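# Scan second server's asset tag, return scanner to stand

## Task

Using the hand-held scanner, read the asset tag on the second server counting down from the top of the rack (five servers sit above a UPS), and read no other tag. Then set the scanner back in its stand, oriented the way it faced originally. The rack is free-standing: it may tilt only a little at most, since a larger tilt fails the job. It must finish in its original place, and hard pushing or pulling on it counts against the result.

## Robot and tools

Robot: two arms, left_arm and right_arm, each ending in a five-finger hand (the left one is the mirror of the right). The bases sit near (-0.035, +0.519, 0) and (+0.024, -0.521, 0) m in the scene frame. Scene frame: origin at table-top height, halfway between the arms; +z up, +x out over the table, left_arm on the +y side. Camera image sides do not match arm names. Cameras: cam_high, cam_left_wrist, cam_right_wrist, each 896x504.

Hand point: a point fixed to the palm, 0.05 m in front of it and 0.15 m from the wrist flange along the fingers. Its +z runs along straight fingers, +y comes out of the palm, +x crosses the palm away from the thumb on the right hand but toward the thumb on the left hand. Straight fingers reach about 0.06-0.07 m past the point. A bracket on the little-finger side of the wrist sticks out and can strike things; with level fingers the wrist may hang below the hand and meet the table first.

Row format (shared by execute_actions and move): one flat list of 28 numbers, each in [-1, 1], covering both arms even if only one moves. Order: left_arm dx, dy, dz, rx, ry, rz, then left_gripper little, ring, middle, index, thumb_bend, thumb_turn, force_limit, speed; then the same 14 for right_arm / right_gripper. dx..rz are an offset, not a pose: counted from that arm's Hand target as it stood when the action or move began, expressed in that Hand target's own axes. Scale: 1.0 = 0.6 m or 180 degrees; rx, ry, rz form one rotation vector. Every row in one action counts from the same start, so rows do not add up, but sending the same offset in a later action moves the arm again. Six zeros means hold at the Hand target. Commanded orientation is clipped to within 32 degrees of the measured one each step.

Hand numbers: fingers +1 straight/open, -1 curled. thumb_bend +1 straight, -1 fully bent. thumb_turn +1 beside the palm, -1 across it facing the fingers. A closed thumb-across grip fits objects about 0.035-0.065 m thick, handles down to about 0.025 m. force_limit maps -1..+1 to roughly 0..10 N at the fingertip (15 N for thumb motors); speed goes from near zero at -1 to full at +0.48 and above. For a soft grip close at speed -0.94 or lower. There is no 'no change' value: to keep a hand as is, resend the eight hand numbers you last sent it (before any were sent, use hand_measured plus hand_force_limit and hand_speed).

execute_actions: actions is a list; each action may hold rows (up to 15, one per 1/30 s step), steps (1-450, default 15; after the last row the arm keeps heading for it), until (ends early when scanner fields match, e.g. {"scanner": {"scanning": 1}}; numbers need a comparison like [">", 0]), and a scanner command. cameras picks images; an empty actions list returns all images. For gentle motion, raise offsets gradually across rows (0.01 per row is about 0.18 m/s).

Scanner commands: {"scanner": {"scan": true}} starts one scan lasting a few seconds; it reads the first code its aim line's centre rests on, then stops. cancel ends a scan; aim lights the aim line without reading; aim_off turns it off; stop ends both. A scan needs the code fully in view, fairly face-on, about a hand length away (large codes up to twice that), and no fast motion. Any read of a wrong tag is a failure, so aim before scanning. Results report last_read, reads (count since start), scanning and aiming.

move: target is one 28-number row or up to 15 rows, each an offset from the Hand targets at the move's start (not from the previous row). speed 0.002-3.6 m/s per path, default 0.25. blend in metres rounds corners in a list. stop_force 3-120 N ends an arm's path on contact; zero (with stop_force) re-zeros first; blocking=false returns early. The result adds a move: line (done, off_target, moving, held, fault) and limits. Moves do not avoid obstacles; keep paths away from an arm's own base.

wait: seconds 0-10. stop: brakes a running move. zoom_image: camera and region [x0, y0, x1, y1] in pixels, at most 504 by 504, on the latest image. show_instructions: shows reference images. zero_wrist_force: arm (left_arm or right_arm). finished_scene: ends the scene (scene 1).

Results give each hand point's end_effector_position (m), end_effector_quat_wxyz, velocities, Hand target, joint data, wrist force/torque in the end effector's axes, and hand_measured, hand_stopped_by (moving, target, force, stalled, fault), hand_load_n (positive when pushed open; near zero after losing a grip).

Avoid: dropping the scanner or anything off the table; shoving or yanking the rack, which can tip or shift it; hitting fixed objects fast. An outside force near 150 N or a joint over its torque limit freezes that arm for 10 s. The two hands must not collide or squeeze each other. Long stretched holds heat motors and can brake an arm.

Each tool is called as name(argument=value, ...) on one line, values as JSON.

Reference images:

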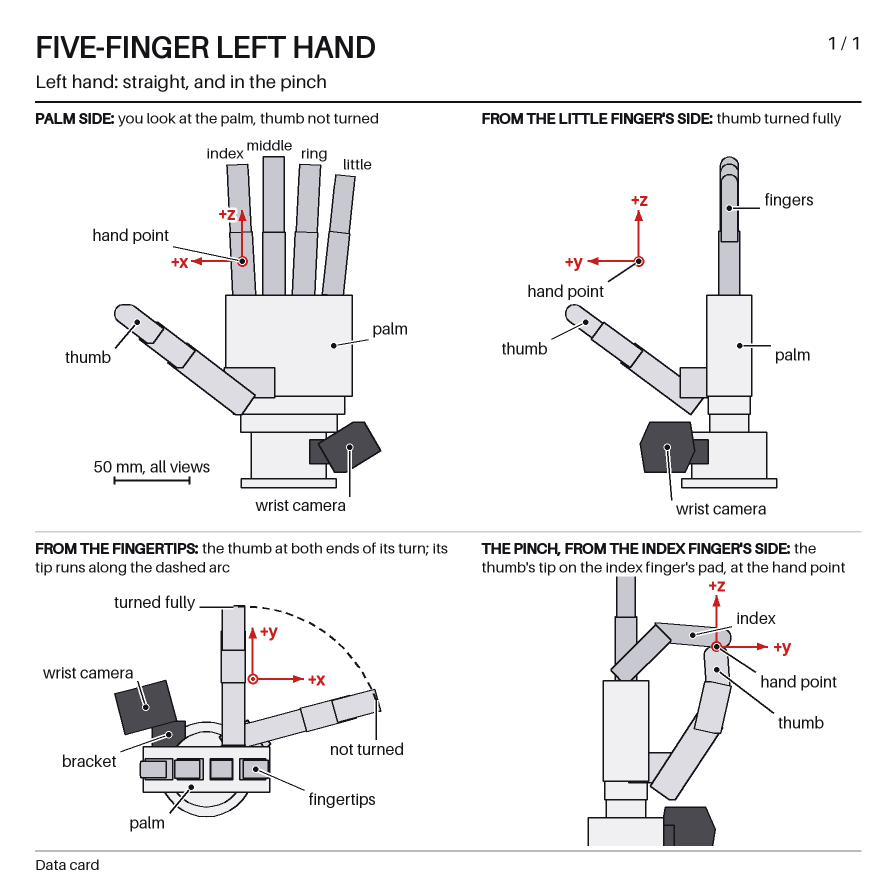

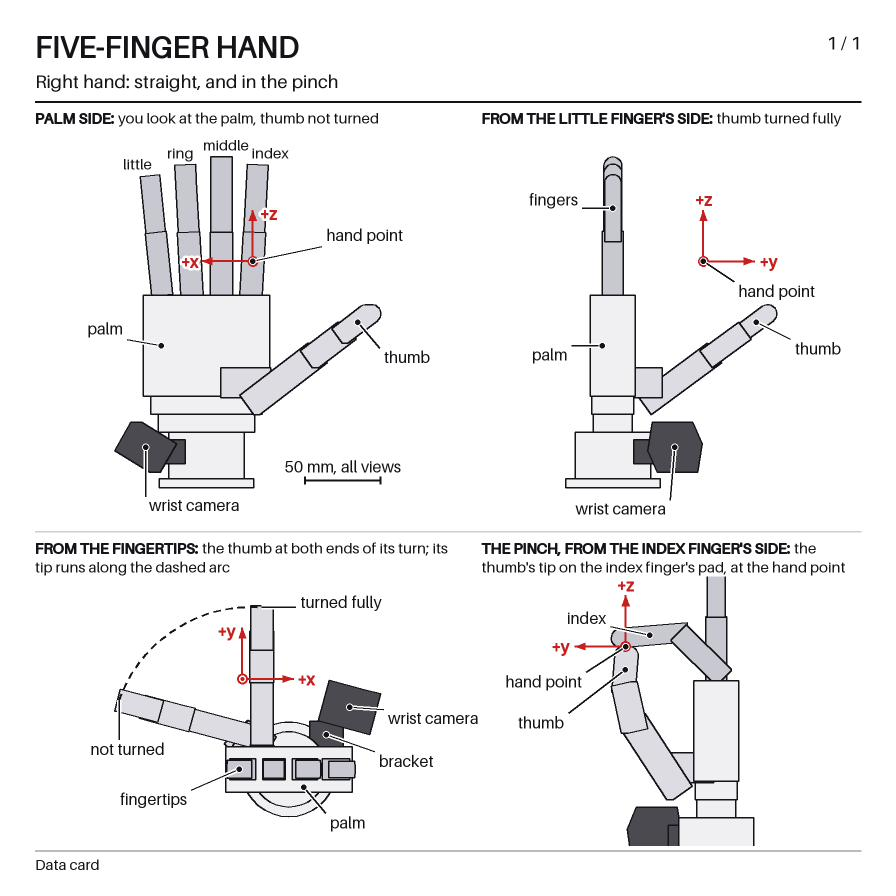

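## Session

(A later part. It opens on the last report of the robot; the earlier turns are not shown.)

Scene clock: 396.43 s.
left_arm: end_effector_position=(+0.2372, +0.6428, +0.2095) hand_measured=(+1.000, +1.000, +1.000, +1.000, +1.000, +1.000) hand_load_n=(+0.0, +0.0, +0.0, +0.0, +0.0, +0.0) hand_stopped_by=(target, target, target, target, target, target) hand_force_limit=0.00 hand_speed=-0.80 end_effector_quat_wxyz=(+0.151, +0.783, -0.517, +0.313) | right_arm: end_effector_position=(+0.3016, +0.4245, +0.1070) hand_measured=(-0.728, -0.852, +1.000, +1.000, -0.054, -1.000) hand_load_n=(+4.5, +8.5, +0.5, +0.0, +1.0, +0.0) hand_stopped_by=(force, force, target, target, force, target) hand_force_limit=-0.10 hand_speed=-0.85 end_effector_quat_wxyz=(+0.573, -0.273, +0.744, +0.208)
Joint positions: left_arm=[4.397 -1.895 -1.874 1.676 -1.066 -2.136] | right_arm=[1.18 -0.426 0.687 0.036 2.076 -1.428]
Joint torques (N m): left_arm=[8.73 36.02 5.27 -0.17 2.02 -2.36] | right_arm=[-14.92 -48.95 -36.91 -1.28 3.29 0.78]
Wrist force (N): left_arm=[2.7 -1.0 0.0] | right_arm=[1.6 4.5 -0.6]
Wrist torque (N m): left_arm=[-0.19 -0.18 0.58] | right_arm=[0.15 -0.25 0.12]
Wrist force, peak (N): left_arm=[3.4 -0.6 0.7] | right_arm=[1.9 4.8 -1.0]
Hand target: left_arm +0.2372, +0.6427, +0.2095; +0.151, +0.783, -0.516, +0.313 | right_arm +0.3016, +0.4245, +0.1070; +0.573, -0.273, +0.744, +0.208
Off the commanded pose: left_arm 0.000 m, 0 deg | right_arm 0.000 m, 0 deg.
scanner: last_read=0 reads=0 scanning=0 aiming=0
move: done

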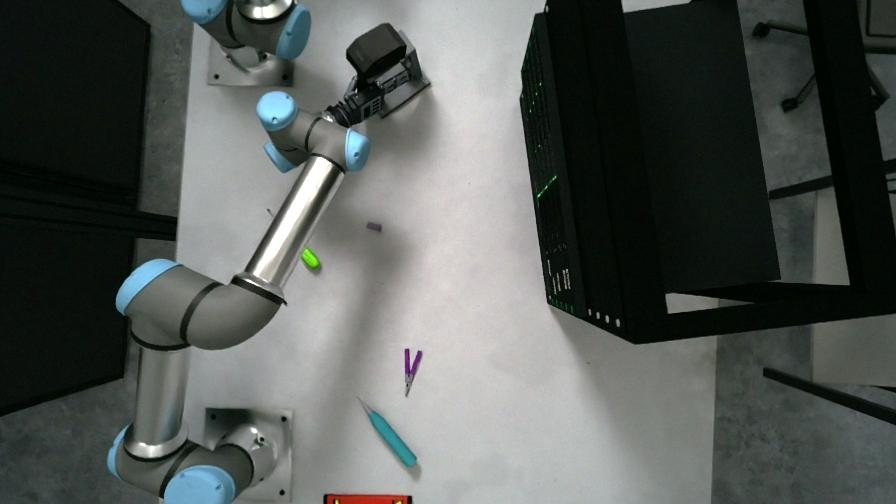

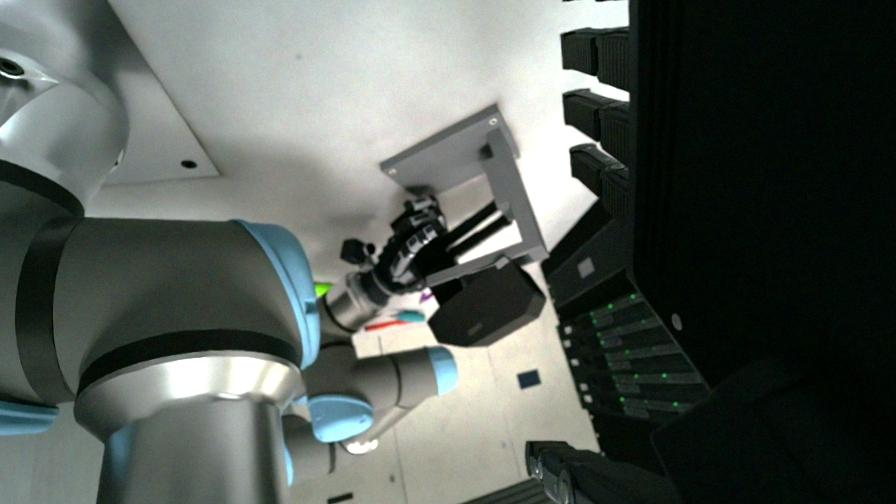

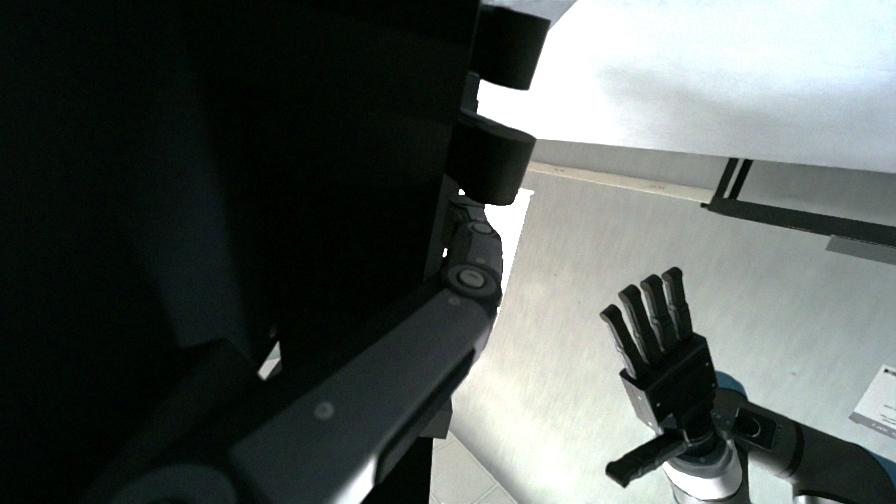

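execute_actions(actions=[{"rows": [[0,0,0,0,0,0,1,1,1,1,1,1,0,-0.8,0,0,0,0,0,0,1,1,1,1,1,-1,0,-0.6]], "steps": 60}], cameras=["cam_high", "cam_left_wrist"])

zoom_image(camera="cam_left_wrist", region=[370, 90, 570, 370])

zoom_image(camera="cam_high", region=[335, 15, 435, 125])

Scene clock: 451.23 s.
left_arm: end_effector_position=(+0.2372, +0.6427, +0.2095) hand_measured=(+1.000, +1.000, +1.000, +1.000, +1.000, +1.000) hand_load_n=(+0.0, +0.0, -0.5, +0.0, +0.0, +0.0) hand_stopped_by=(target, target, target, target, target, target) hand_force_limit=0.00 hand_speed=-0.80 end_effector_quat_wxyz=(+0.151, +0.783, -0.516, +0.313) | right_arm: end_effector_position=(+0.3016, +0.4245, +0.1070) hand_measured=(+1.000, +1.000, +1.000, +1.000, +1.000, -1.000) hand_load_n=(+0.0, +0.0, +0.0, +0.0, +0.0, +0.0) hand_stopped_by=(target, target, target, target, target, target) hand_force_limit=0.00 hand_speed=-0.60 end_effector_quat_wxyz=(+0.573, -0.273, +0.744, +0.208)
Joint positions: left_arm=[4.397 -1.895 -1.874 1.676 -1.066 -2.136] | right_arm=[1.18 -0.426 0.687 0.036 2.076 -1.428]
Joint torques (N m): left_arm=[6.76 36.13 7.39 -0.61 1.03 -2.48] | right_arm=[11.3 -50.49 -37.2 -0.87 -2.08 0.91]
Wrist force (N): left_arm=[2.8 -1.0 0.1] | right_arm=[1.0 0.4 -0.8]
Wrist torque (N m): left_arm=[-0.21 -0.20 0.59] | right_arm=[0.03 0.04 0.13]
Wrist force, peak (N): left_arm=[3.1 -1.2 0.0] | right_arm=[1.9 4.9 -1.0]
Hand target: left_arm +0.2372, +0.6427, +0.2095; +0.151, +0.783, -0.516, +0.313 | right_arm +0.3016, +0.4245, +0.1070; +0.573, -0.273, +0.744, +0.208
Off the commanded pose: left_arm 0.000 m, 0 deg | right_arm 0.000 m, 0 deg.
scanner: last_read=0 reads=0 scanning=0 aiming=0
Images, in order (width x height): cam_high 896x504, cam_left_wrist 896x504.

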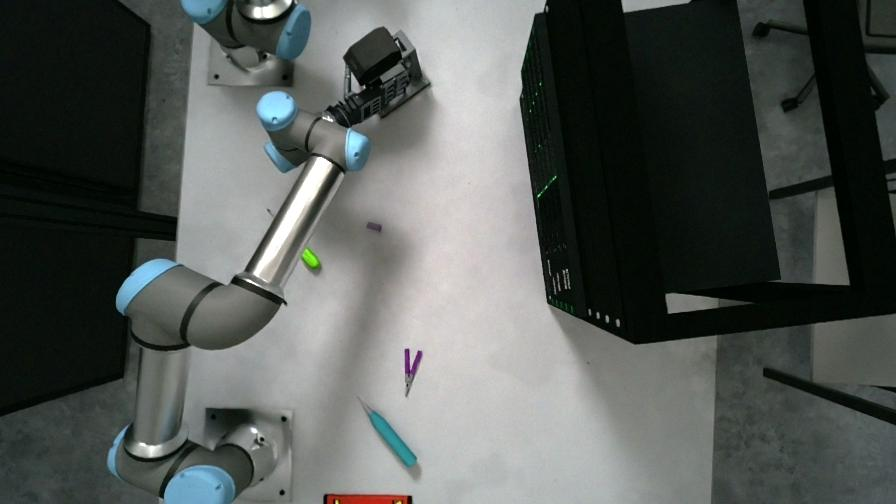

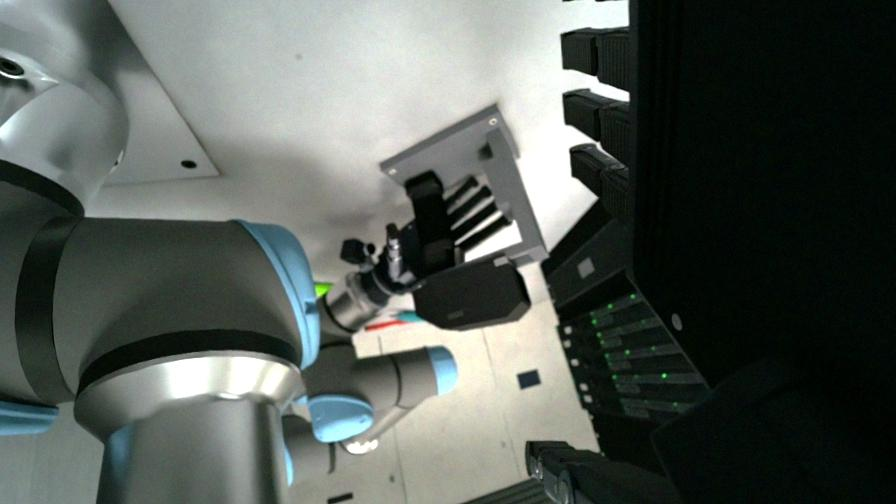

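Scaled by 1.800 from the camera's 896x504 image, which has a finer 1280x720 frame.

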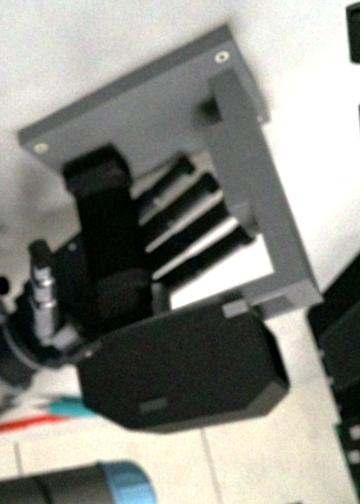

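Scaled by 4.582 from the camera's 896x504 image, which has a finer 1280x720 frame.

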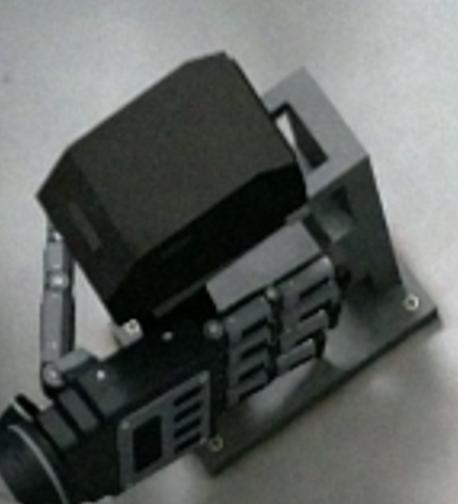

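move(target=[0, 0, 0, 0, 0, 0, 1, 1, 1, 1, 1, 1, 0, -0.8, 0.0091, 0.0004, -0.034, 0, 0, 0, 1, 1, 1, 1, 1, -1, 0, -0.6], speed=0.05, cameras=["cam_high", "cam_left_wrist"])

zoom_image(camera="cam_left_wrist", region=[370, 90, 570, 370])

zoom_image(camera="cam_high", region=[335, 15, 435, 125])

Scene clock: 460.83 s.
left_arm: end_effector_position=(+0.2372, +0.6427, +0.2095) hand_measured=(+1.000, +1.000, +1.000, +1.000, +1.000, +1.000) hand_load_n=(+0.0, +0.0, +0.0, +0.0, +0.0, -0.5) hand_stopped_by=(target, target, target, target, target, target) hand_force_limit=0.00 hand_speed=-0.80 end_effector_quat_wxyz=(+0.151, +0.783, -0.516, +0.313) | right_arm: end_effector_position=(+0.2854, +0.4111, +0.1069) hand_measured=(+1.000, +1.000, +1.000, +1.000, +1.000, -1.000) hand_load_n=(+0.0, +0.0, +0.0, +0.0, +0.0, -0.5) hand_stopped_by=(target, target, target, target, target, target) hand_force_limit=0.00 hand_speed=-0.60 end_effector_quat_wxyz=(+0.573, -0.273, +0.744, +0.208)
Joint positions: left_arm=[4.397 -1.895 -1.874 1.676 -1.066 -2.136] | right_arm=[1.195 -0.479 0.794 -0.015 2.09 -1.423]
Joint torques (N m): left_arm=[4.4 36.88 7.03 -0.75 0.62 -2.08] | right_arm=[10.07 -71.12 -7.85 -2.21 2.86 1.54]
Wrist force (N): left_arm=[2.7 -1.1 0.4] | right_arm=[1.3 0.4 -1.0]
Wrist torque (N m): left_arm=[-0.23 -0.17 0.59] | right_arm=[0.05 0.00 0.10]
Wrist force, peak (N): left_arm=[3.0 -1.0 0.3] | right_arm=[0.9 0.1 -1.7]
Hand target: left_arm +0.2372, +0.6427, +0.2095; +0.151, +0.783, -0.516, +0.313 | right_arm +0.2853, +0.4111, +0.1069; +0.573, -0.273, +0.744, +0.208
Off the commanded pose: left_arm 0.000 m, 0 deg | right_arm 0.000 m, 0 deg.
scanner: last_read=0 reads=0 scanning=0 aiming=0
move: done
Images, in order (width x height): cam_high 896x504, cam_left_wrist 896x504.

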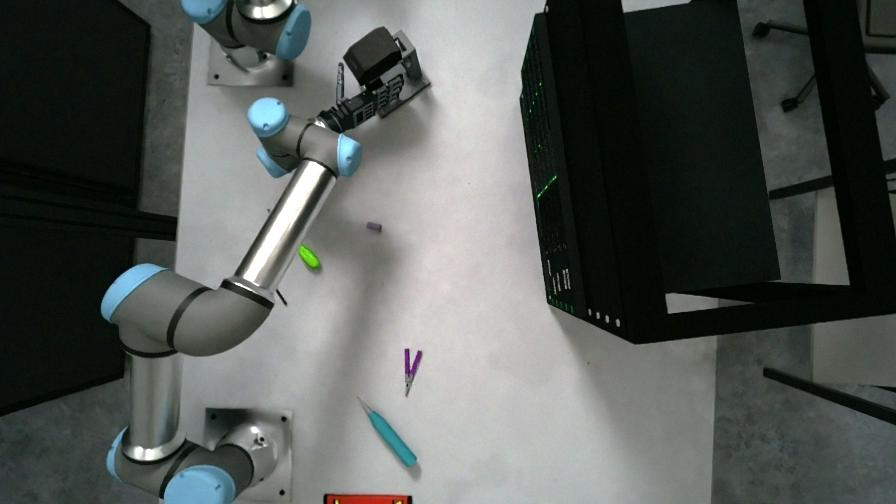

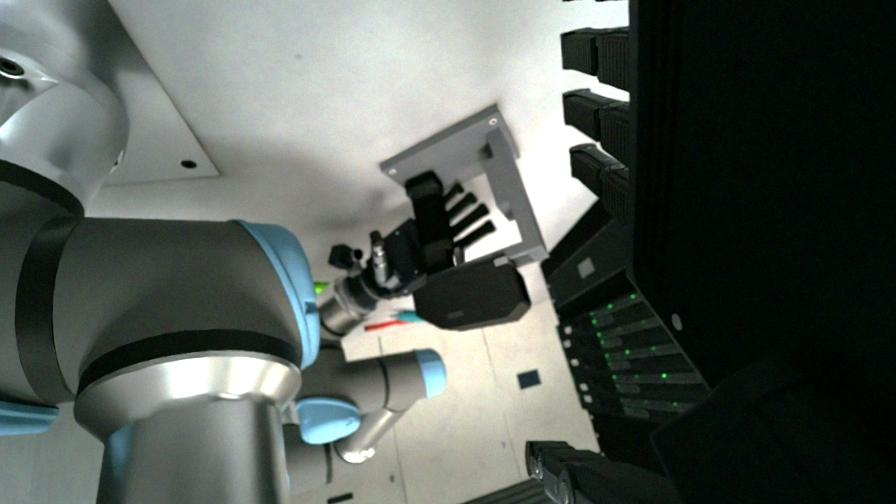

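Scaled by 1.800 from the camera's 896x504 image, which has a finer 1280x720 frame.

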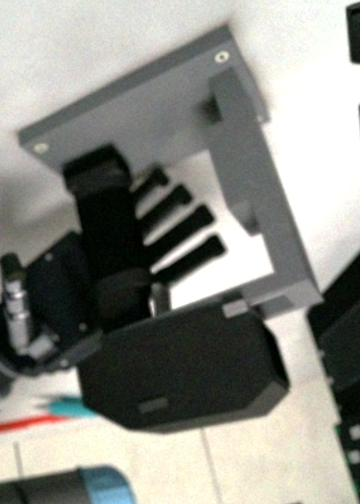

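Scaled by 4.582 from the camera's 896x504 image, which has a finer 1280x720 frame.

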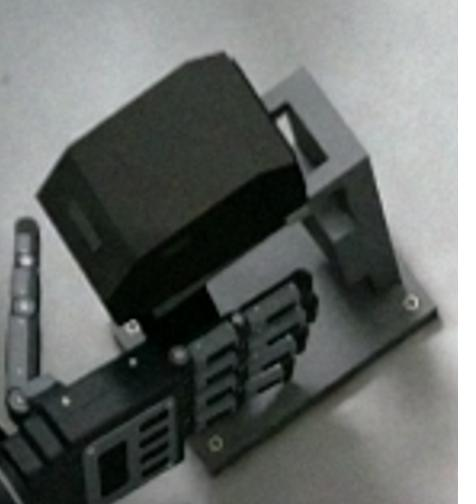

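move(target=[[0, 0, 0, 0, 0, 0, 1, 1, 1, 1, 1, 1, 0, -0.8, 0, 0, 0, 0, 0, 0, 0.8, 0.8, 0.62, 0.62, 1, -1, -0.6, -0.6], [0, 0, 0, 0, 0, 0, 1, 1, 1, 1, 1, 1, 0, -0.8, -0.0043, 0, 0.0161, 0, 0, 0, 0.7, 0.7, 0.4, 0.4, 1, -1, -0.6, -0.6], [0, 0, 0, 0, 0, 0, 1, 1, 1, 1, 1, 1, 0, -0.8, -0.0069, 0, 0.0258, 0, 0, 0, 0.5, 0.5, 0.2, 0.2, 1, -1, -0.6, -0.6], [0, 0, 0, 0, 0, 0, 1, 1, 1, 1, 1, 1, 0, -0.8, -0.0108, 0, 0.0403, 0, 0, 0, 0, 0, 0, 0, 1, -1, -0.6, -0.7]], speed=0.03, cameras=["cam_high", "cam_left_wrist"])

zoom_image(camera="cam_left_wrist", region=[370, 90, 570, 370])

zoom_image(camera="cam_high", region=[335, 15, 435, 125])

Scene clock: 474.93 s.
left_arm: end_effector_position=(+0.2372, +0.6427, +0.2095) hand_measured=(+1.000, +1.000, +1.000, +1.000, +1.000, +1.000) hand_load_n=(+0.0, +0.0, +0.0, +0.0, +0.0, +0.0) hand_stopped_by=(target, target, target, target, target, target) hand_force_limit=0.00 hand_speed=-0.80 end_effector_quat_wxyz=(+0.151, +0.783, -0.516, +0.313) | right_arm: end_effector_position=(+0.3045, +0.4272, +0.1070) hand_measured=(+0.000, +0.000, +0.000, +0.000, +1.000, -1.000) hand_load_n=(+1.0, +0.5, +0.0, +0.0, +0.0, +0.0) hand_stopped_by=(target, target, target, target, target, target) hand_force_limit=-0.60 hand_speed=-0.70 end_effector_quat_wxyz=(+0.573, -0.273, +0.744, +0.208)
Joint positions: left_arm=[4.397 -1.895 -1.874 1.676 -1.066 -2.136] | right_arm=[1.178 -0.414 0.663 0.048 2.073 -1.429]
Joint torques (N m): left_arm=[-0.28 37.06 5.99 -0.83 -0.6 -2.04] | right_arm=[-7.63 -48.77 -36.04 0.67 -0.77 -0.87]
Wrist force (N): left_arm=[2.7 -0.9 -0.1] | right_arm=[0.2 -0.4 0.3]
Wrist torque (N m): left_arm=[-0.17 -0.19 0.58] | right_arm=[-0.01 -0.07 0.11]
Wrist force, peak (N): left_arm=[2.9 -1.4 0.3] | right_arm=[1.3 0.3 -1.5]
Hand target: left_arm +0.2372, +0.6427, +0.2095; +0.151, +0.783, -0.516, +0.313 | right_arm +0.3045, +0.4272, +0.1070; +0.573, -0.273, +0.744, +0.208
Off the commanded pose: left_arm 0.000 m, 0 deg | right_arm 0.000 m, 0 deg.
scanner: last_read=0 reads=0 scanning=0 aiming=0
move: done
Images, in order (width x height): cam_high 896x504, cam_left_wrist 896x504.

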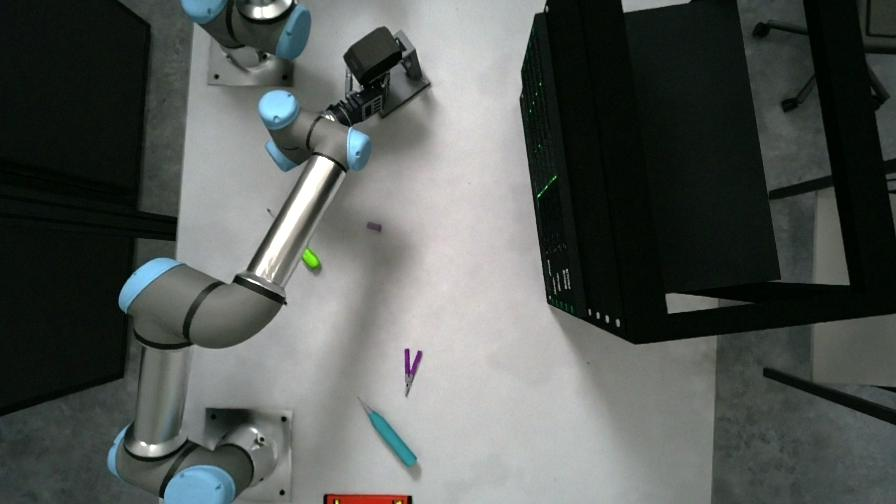

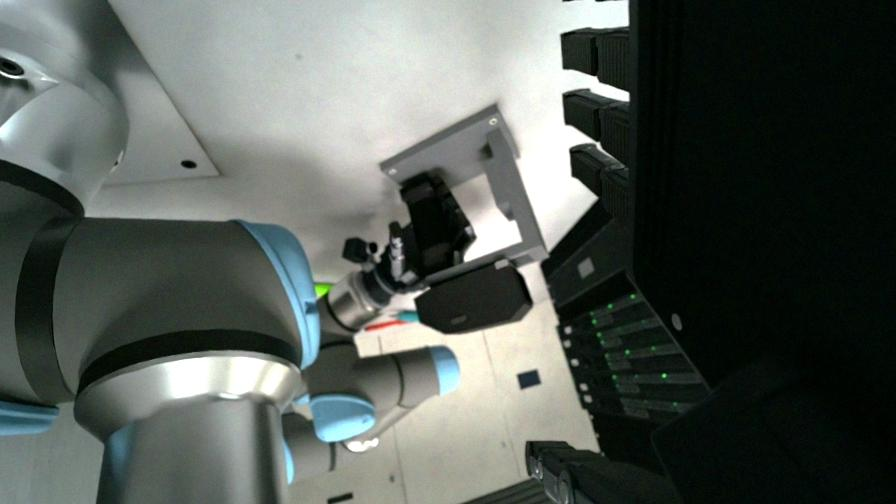

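Scaled by 1.800 from the camera's 896x504 image, which has a finer 1280x720 frame.

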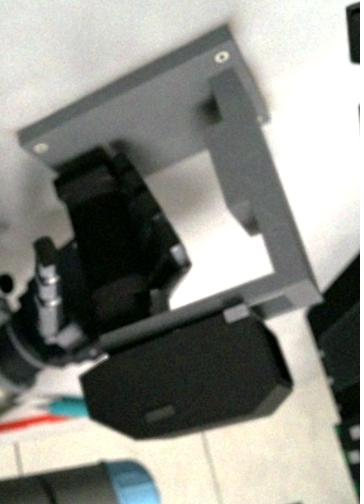

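Scaled by 4.582 from the camera's 896x504 image, which has a finer 1280x720 frame.

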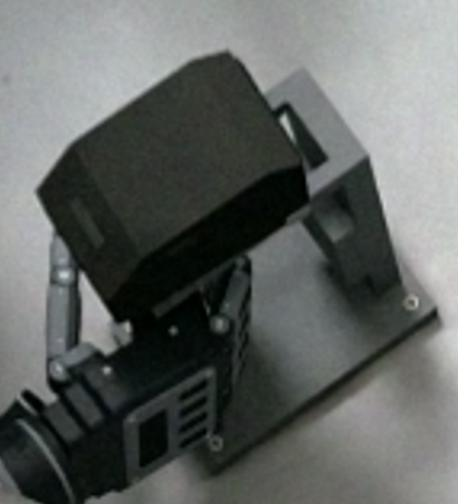

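execute_actions(actions=[{"rows": [[0,0,0,0,0,0,1,1,1,1,1,1,0,-0.8,0,0,0,0,0,0,0,0,-0.9,-0.9,-0.6,-1,-0.5,-0.8]], "steps": 100}], cameras=["cam_high", "cam_left_wrist"])

zoom_image(camera="cam_left_wrist", region=[370, 90, 570, 370])

zoom_image(camera="cam_high", region=[335, 15, 435, 125])

Scene clock: 482.37 s.
left_arm: end_effector_position=(+0.2372, +0.6427, +0.2095) hand_measured=(+1.000, +1.000, +1.000, +1.000, +1.000, +1.000) hand_load_n=(+0.0, +0.0, +0.0, +0.0, +0.0, +0.0) hand_stopped_by=(target, target, target, target, target, target) hand_force_limit=0.00 hand_speed=-0.80 end_effector_quat_wxyz=(+0.151, +0.783, -0.516, +0.313) | right_arm: end_effector_position=(+0.3044, +0.4272, +0.1070) hand_measured=(+0.000, +0.000, -0.792, -0.848, +0.528, -1.000) hand_load_n=(+0.0, +0.0, +3.5, +7.5, +5.0, +1.0) hand_stopped_by=(target, target, force, force, force, target) hand_force_limit=-0.50 hand_speed=-0.80 end_effector_quat_wxyz=(+0.573, -0.273, +0.744, +0.208)
Joint positions: left_arm=[4.397 -1.895 -1.874 1.676 -1.066 -2.136] | right_arm=[1.178 -0.414 0.663 0.048 2.073 -1.429]
Joint torques (N m): left_arm=[-1.28 36.78 7.02 -0.91 -0.76 -1.59] | right_arm=[-8.89 -56.57 -14.5 -1.13 2.12 0.98]
Wrist force (N): left_arm=[2.6 -1.0 0.0] | right_arm=[0.8 10.1 6.3]
Wrist torque (N m): left_arm=[-0.21 -0.15 0.58] | right_arm=[0.32 0.16 -0.03]
Wrist force, peak (N): left_arm=[2.9 -1.2 0.4] | right_arm=[0.5 10.2 6.4]
Hand target: left_arm +0.2372, +0.6427, +0.2095; +0.151, +0.783, -0.516, +0.313 | right_arm +0.3045, +0.4272, +0.1070; +0.573, -0.273, +0.744, +0.208
Off the commanded pose: left_arm 0.000 m, 0 deg | right_arm 0.000 m, 0 deg.
scanner: last_read=0 reads=0 scanning=0 aiming=0
Images, in order (width x height): cam_high 896x504, cam_left_wrist 896x504.

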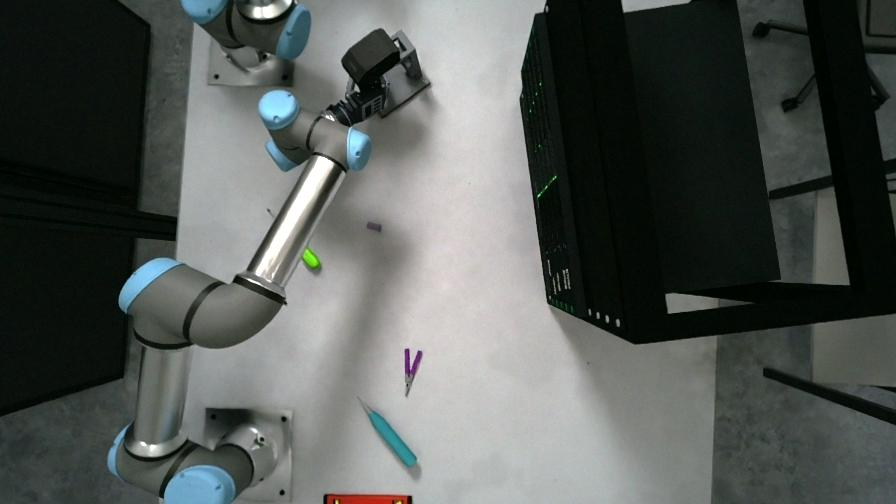

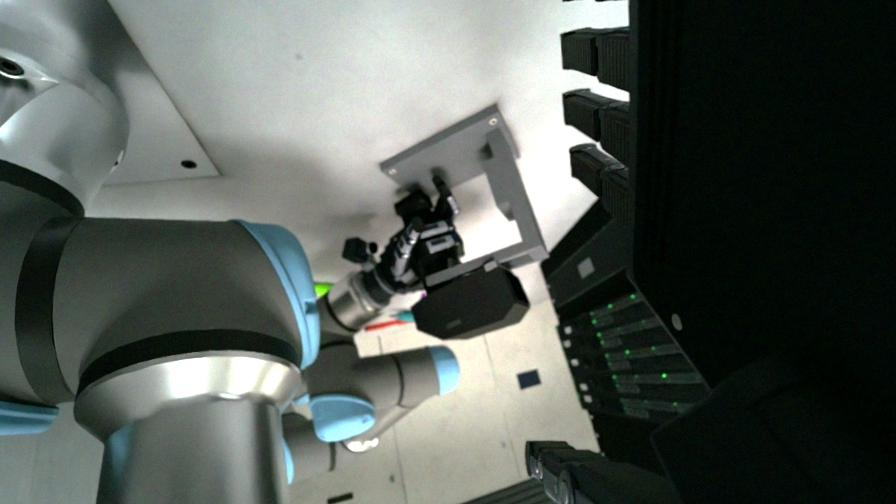

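Scaled by 1.800 from the camera's 896x504 image, which has a finer 1280x720 frame.

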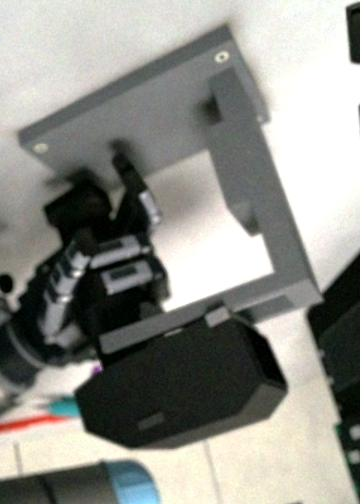

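Scaled by 4.582 from the camera's 896x504 image, which has a finer 1280x720 frame.

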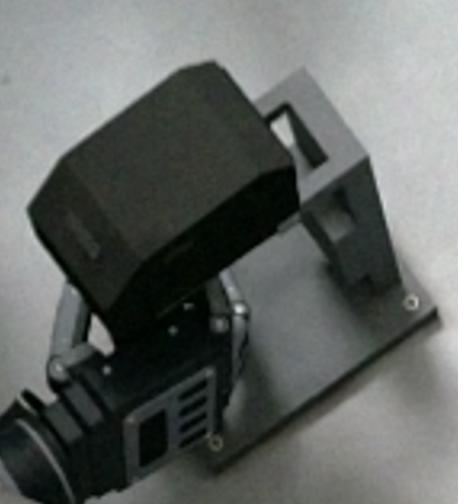

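move(target=[0, 0, 0, 0, 0, 0, 1, 1, 1, 1, 1, 1, 0, -0.8, -0.0097, 0.005, 0.0007, 0, 0, 0, 0, 0, -0.9, -0.9, -0.6, -1, -0.5, -0.8], speed=0.02, cameras=["cam_high", "cam_left_wrist"])

zoom_image(camera="cam_left_wrist", region=[370, 90, 570, 370])

Scene clock: 490.57 s.
left_arm: end_effector_position=(+0.2372, +0.6427, +0.2095) hand_measured=(+1.000, +1.000, +1.000, +1.000, +1.000, +1.000) hand_load_n=(+0.0, +0.0, +0.0, +0.0, +0.0, +0.0) hand_stopped_by=(target, target, target, target, target, target) hand_force_limit=0.00 hand_speed=-0.80 end_effector_quat_wxyz=(+0.151, +0.783, -0.516, +0.313) | right_arm: end_effector_position=(+0.3040, +0.4307, +0.1125) hand_measured=(+0.000, +0.000, -0.792, -0.848, +0.528, -1.000) hand_load_n=(+0.0, +0.0, +2.5, +2.5, +4.5, +0.5) hand_stopped_by=(target, target, force, force, force, target) hand_force_limit=-0.50 hand_speed=-0.80 end_effector_quat_wxyz=(+0.573, -0.273, +0.744, +0.208)
Joint positions: left_arm=[4.397 -1.895 -1.874 1.676 -1.066 -2.136] | right_arm=[1.18 -0.406 0.633 0.071 2.076 -1.428]
Joint torques (N m): left_arm=[0.17 35.89 7.3 -0.93 -0.47 -1.7] | right_arm=[11.87 -51.02 -39.29 0.38 2.91 1.53]
Wrist force (N): left_arm=[2.6 -1.1 0.2] | right_arm=[2.8 0.3 -0.6]
Wrist torque (N m): left_arm=[-0.22 -0.16 0.58] | right_arm=[0.03 0.03 0.14]
Wrist force, peak (N): left_arm=[3.1 -1.1 0.0] | right_arm=[1.0 10.3 6.5]
Hand target: left_arm +0.2372, +0.6427, +0.2095; +0.151, +0.783, -0.516, +0.313 | right_arm +0.3040, +0.4307, +0.1125; +0.573, -0.273, +0.744, +0.208
Off the commanded pose: left_arm 0.000 m, 0 deg | right_arm 0.000 m, 0 deg.
scanner: last_read=0 reads=0 scanning=0 aiming=0
move: done
Images, in order (width x height): cam_high 896x504, cam_left_wrist 896x504.

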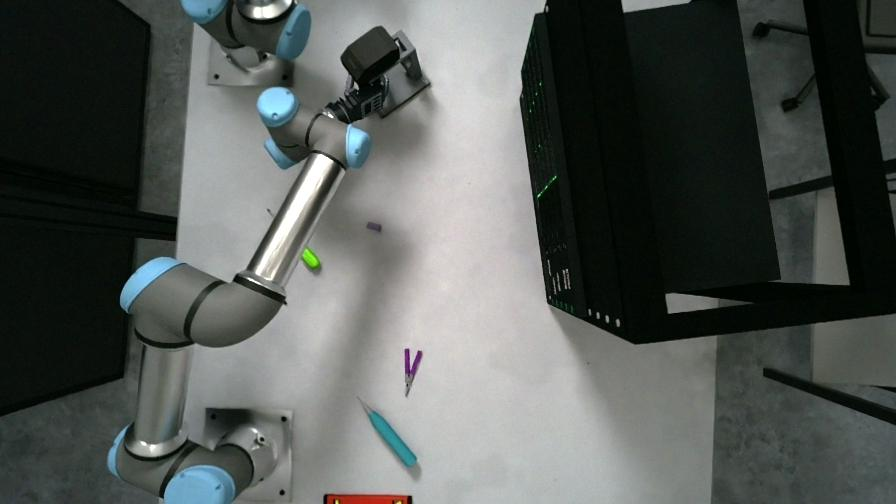

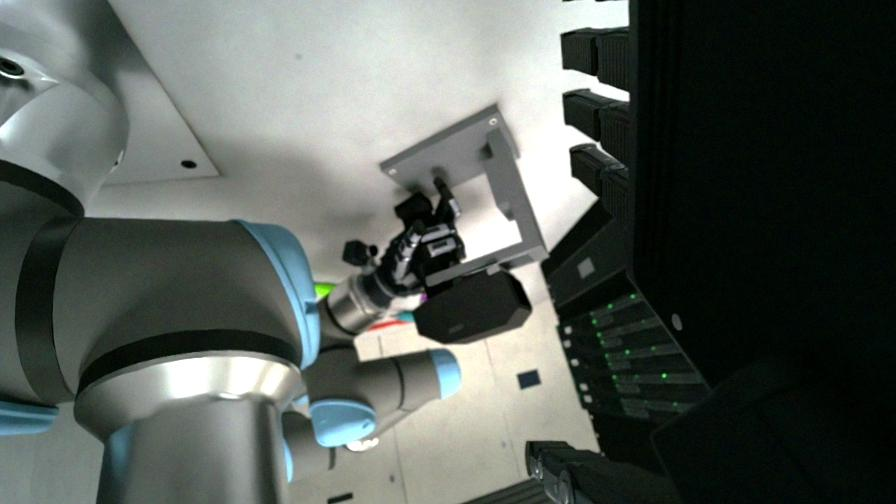

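Scaled by 1.800 from the camera's 896x504 image, which has a finer 1280x720 frame.

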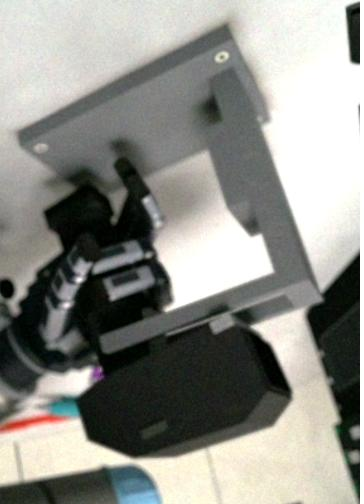

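move(target=[[0, 0, 0, 0, 0, 0, 1, 1, 1, 1, 1, 1, 0, -0.8, -0.008, 0, -0.0022, 0, 0, 0, 0, 0, -0.9, -0.9, -0.6, -1, -0.5, -0.8], [0, 0, 0, 0, 0, 0, 1, 1, 1, 1, 1, 1, 0, -0.8, 0.0222, 0.0042, -0.1149, 0, 0, 0, 0, 0, -0.9, -0.9, -0.6, -1, -0.5, -0.8]], speed=0.04, stop_force=10, cameras=["cam_high", "cam_left_wrist"])

zoom_image(camera="cam_left_wrist", region=[330, 90, 570, 370])

zoom_image(camera="cam_high", region=[310, 15, 435, 145])

Scene clock: 498.50 s.
left_arm: end_effector_position=(+0.2372, +0.6427, +0.2095) hand_measured=(+1.000, +1.000, +1.000, +1.000, +1.000, +1.000) hand_load_n=(+0.0, +0.0, +0.0, +0.0, +0.0, +0.0) hand_stopped_by=(target, target, target, target, target, target) hand_force_limit=0.00 hand_speed=-0.80 end_effector_quat_wxyz=(+0.151, +0.783, -0.516, +0.313) | right_arm: end_effector_position=(+0.2488, +0.3875, +0.1173) hand_measured=(+0.000, +0.000, -0.792, -0.848, +0.528, -1.000) hand_load_n=(+0.0, +0.0, +2.5, +2.5, +4.5, +0.5) hand_stopped_by=(target, target, force, force, force, target) hand_force_limit=-0.50 hand_speed=-0.80 end_effector_quat_wxyz=(+0.573, -0.273, +0.744, +0.208)
Joint positions: left_arm=[4.397 -1.895 -1.874 1.676 -1.066 -2.136] | right_arm=[1.234 -0.57 0.948 -0.072 2.127 -1.409]
Joint torques (N m): left_arm=[-0.63 36.78 6.41 -0.96 -0.68 -1.62] | right_arm=[10.93 -70.55 -7.76 -2.37 3.12 1.59]
Wrist force (N): left_arm=[2.8 -1.1 0.1] | right_arm=[2.6 0.5 -0.6]
Wrist torque (N m): left_arm=[-0.21 -0.18 0.59] | right_arm=[0.03 0.04 0.10]
Wrist force, peak (N): left_arm=[3.0 -1.1 0.3] | right_arm=[3.5 0.3 -0.2]
Hand target: left_arm +0.2372, +0.6427, +0.2095; +0.151, +0.783, -0.516, +0.313 | right_arm +0.2488, +0.3875, +0.1173; +0.573, -0.273, +0.744, +0.208
Off the commanded pose: left_arm 0.000 m, 0 deg | right_arm 0.000 m, 0 deg.
scanner: last_read=0 reads=0 scanning=0 aiming=0
move: done
Images, in order (width x height): cam_high 896x504, cam_left_wrist 896x504.

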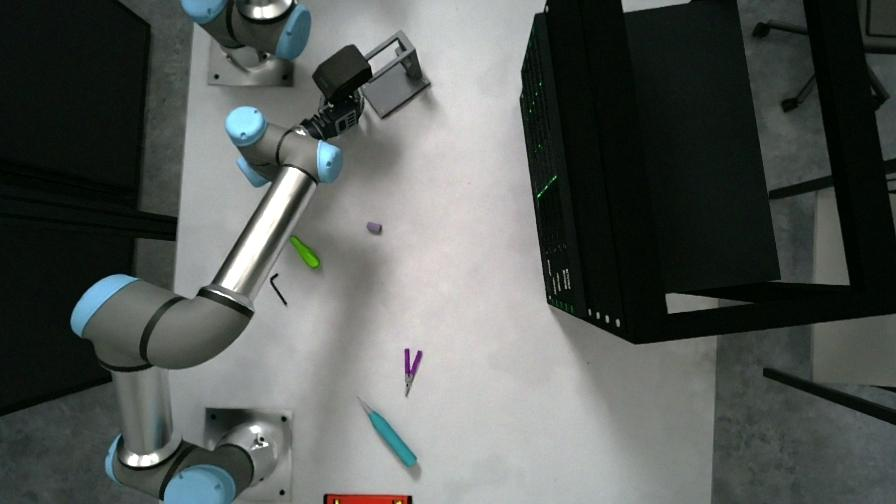

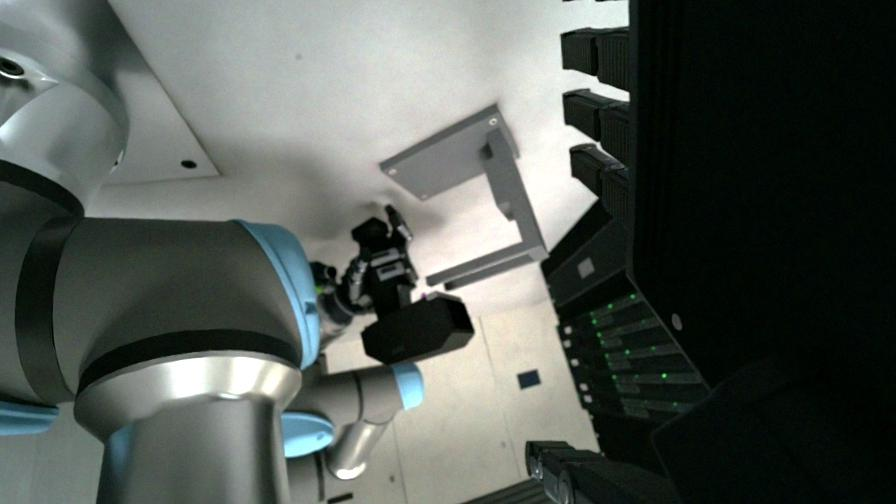

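Scaled by 1.800 from the camera's 896x504 image, which has a finer 1280x720 frame.

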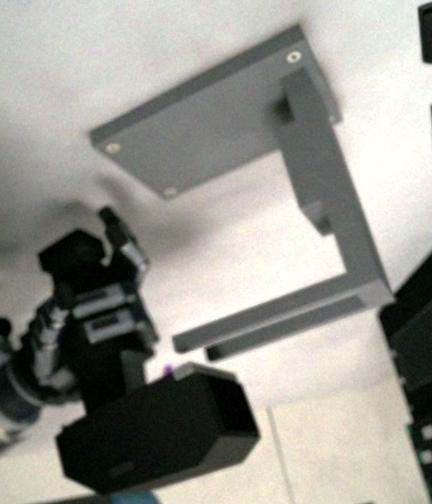

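Scaled by 3.877 from the camera's 896x504 image, which has a finer 1280x720 frame.

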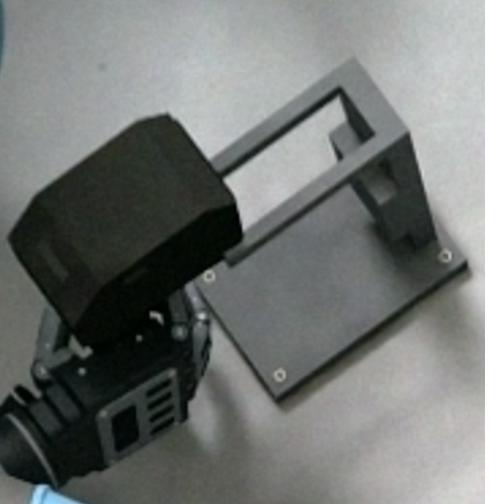

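execute_actions(actions=[{"rows": [[0,0,0,0,0,0,1,1,1,1,1,1,0,-0.8,0,0,0,0,0,0,0,0,-1,-1,-0.8,-1,-0.1,-0.85]], "steps": 30}, {"rows": [[0,0,0,0,0,0,1,1,1,1,1,1,0,-0.8,0,0,0,0,0,0,-0.95,-0.95,-1,-1,-0.8,-1,-0.6,-0.75]], "steps": 75}], cameras=["cam_high", "cam_left_wrist", "cam_right_wrist"])

zoom_image(camera="cam_left_wrist", region=[330, 170, 500, 370])

zoom_image(camera="cam_high", region=[290, 25, 390, 145])

Scene clock: 505.03 s.
left_arm: end_effector_position=(+0.2372, +0.6427, +0.2095) hand_measured=(+1.000, +1.000, +1.000, +1.000, +1.000, +1.000) hand_load_n=(+0.0, -0.5, +0.0, -0.5, +0.0, +0.0) hand_stopped_by=(target, target, target, target, target, target) hand_force_limit=0.00 hand_speed=-0.80 end_effector_quat_wxyz=(+0.151, +0.783, -0.516, +0.313) | right_arm: end_effector_position=(+0.2488, +0.3875, +0.1173) hand_measured=(-0.736, -0.806, -0.802, -0.860, +0.512, -1.000) hand_load_n=(+0.0, +3.5, +7.5, -0.5, +7.5, +1.0) hand_stopped_by=(force, force, force, force, force, target) hand_force_limit=-0.60 hand_speed=-0.75 end_effector_quat_wxyz=(+0.573, -0.273, +0.744, +0.208)
Joint positions: left_arm=[4.397 -1.895 -1.874 1.676 -1.066 -2.136] | right_arm=[1.234 -0.57 0.948 -0.072 2.127 -1.409]
Joint torques (N m): left_arm=[-1.22 36.16 6.74 -0.99 -0.83 -1.31] | right_arm=[3.66 -56.6 -17.02 0.69 -1.69 -0.95]
Wrist force (N): left_arm=[2.6 -1.0 0.0] | right_arm=[2.2 0.7 -0.6]
Wrist torque (N m): left_arm=[-0.19 -0.17 0.58] | right_arm=[0.02 -0.02 0.10]
Wrist force, peak (N): left_arm=[3.0 -1.2 0.3] | right_arm=[3.1 0.8 -1.0]
Hand target: left_arm +0.2372, +0.6427, +0.2095; +0.151, +0.783, -0.516, +0.313 | right_arm +0.2488, +0.3875, +0.1173; +0.573, -0.273, +0.744, +0.208
Off the commanded pose: left_arm 0.000 m, 0 deg | right_arm 0.000 m, 0 deg.
scanner: last_read=0 reads=0 scanning=0 aiming=0

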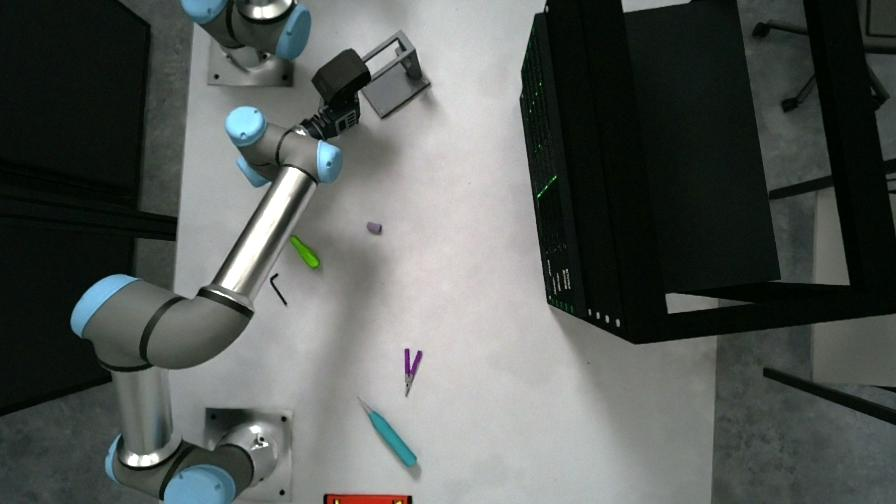

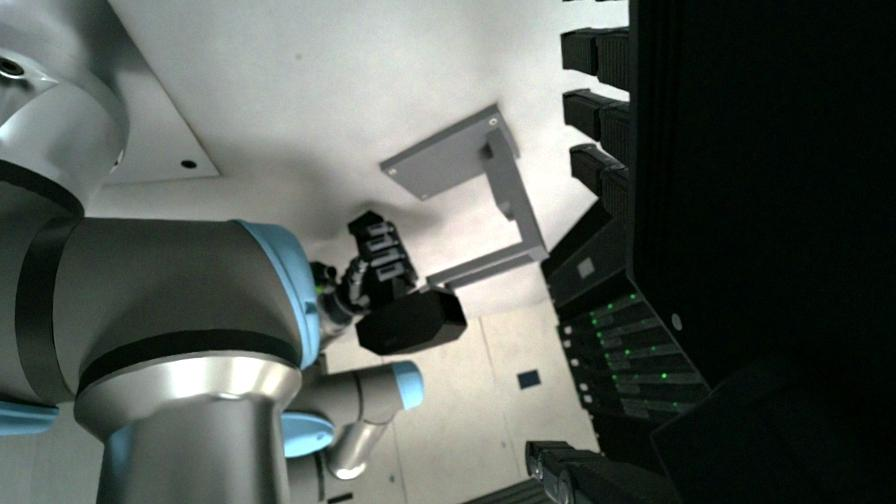

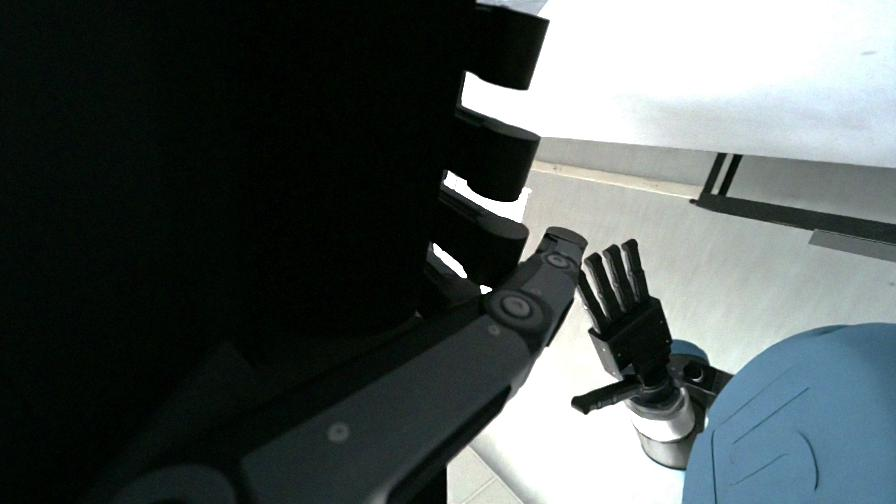

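Scaled by 2.520 from the camera's 896x504 image, which has a finer 1280x720 frame.

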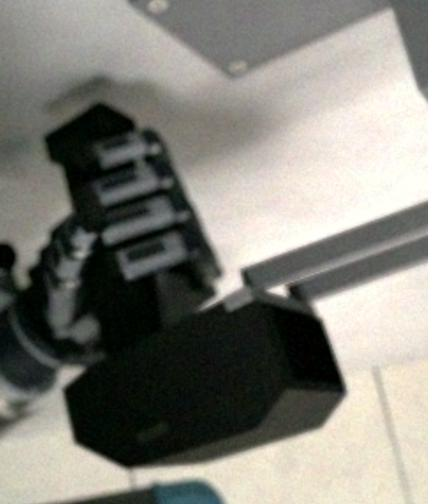

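Scaled by 4.200 from the camera's 896x504 image, which has a finer 1280x720 frame.

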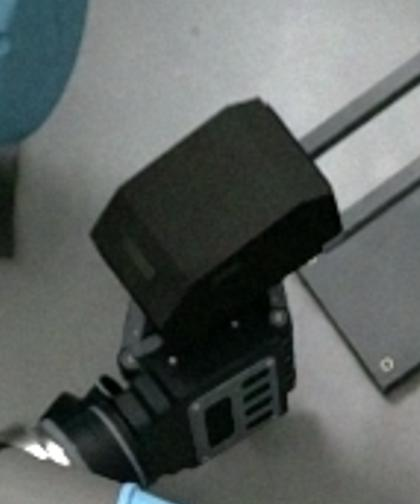

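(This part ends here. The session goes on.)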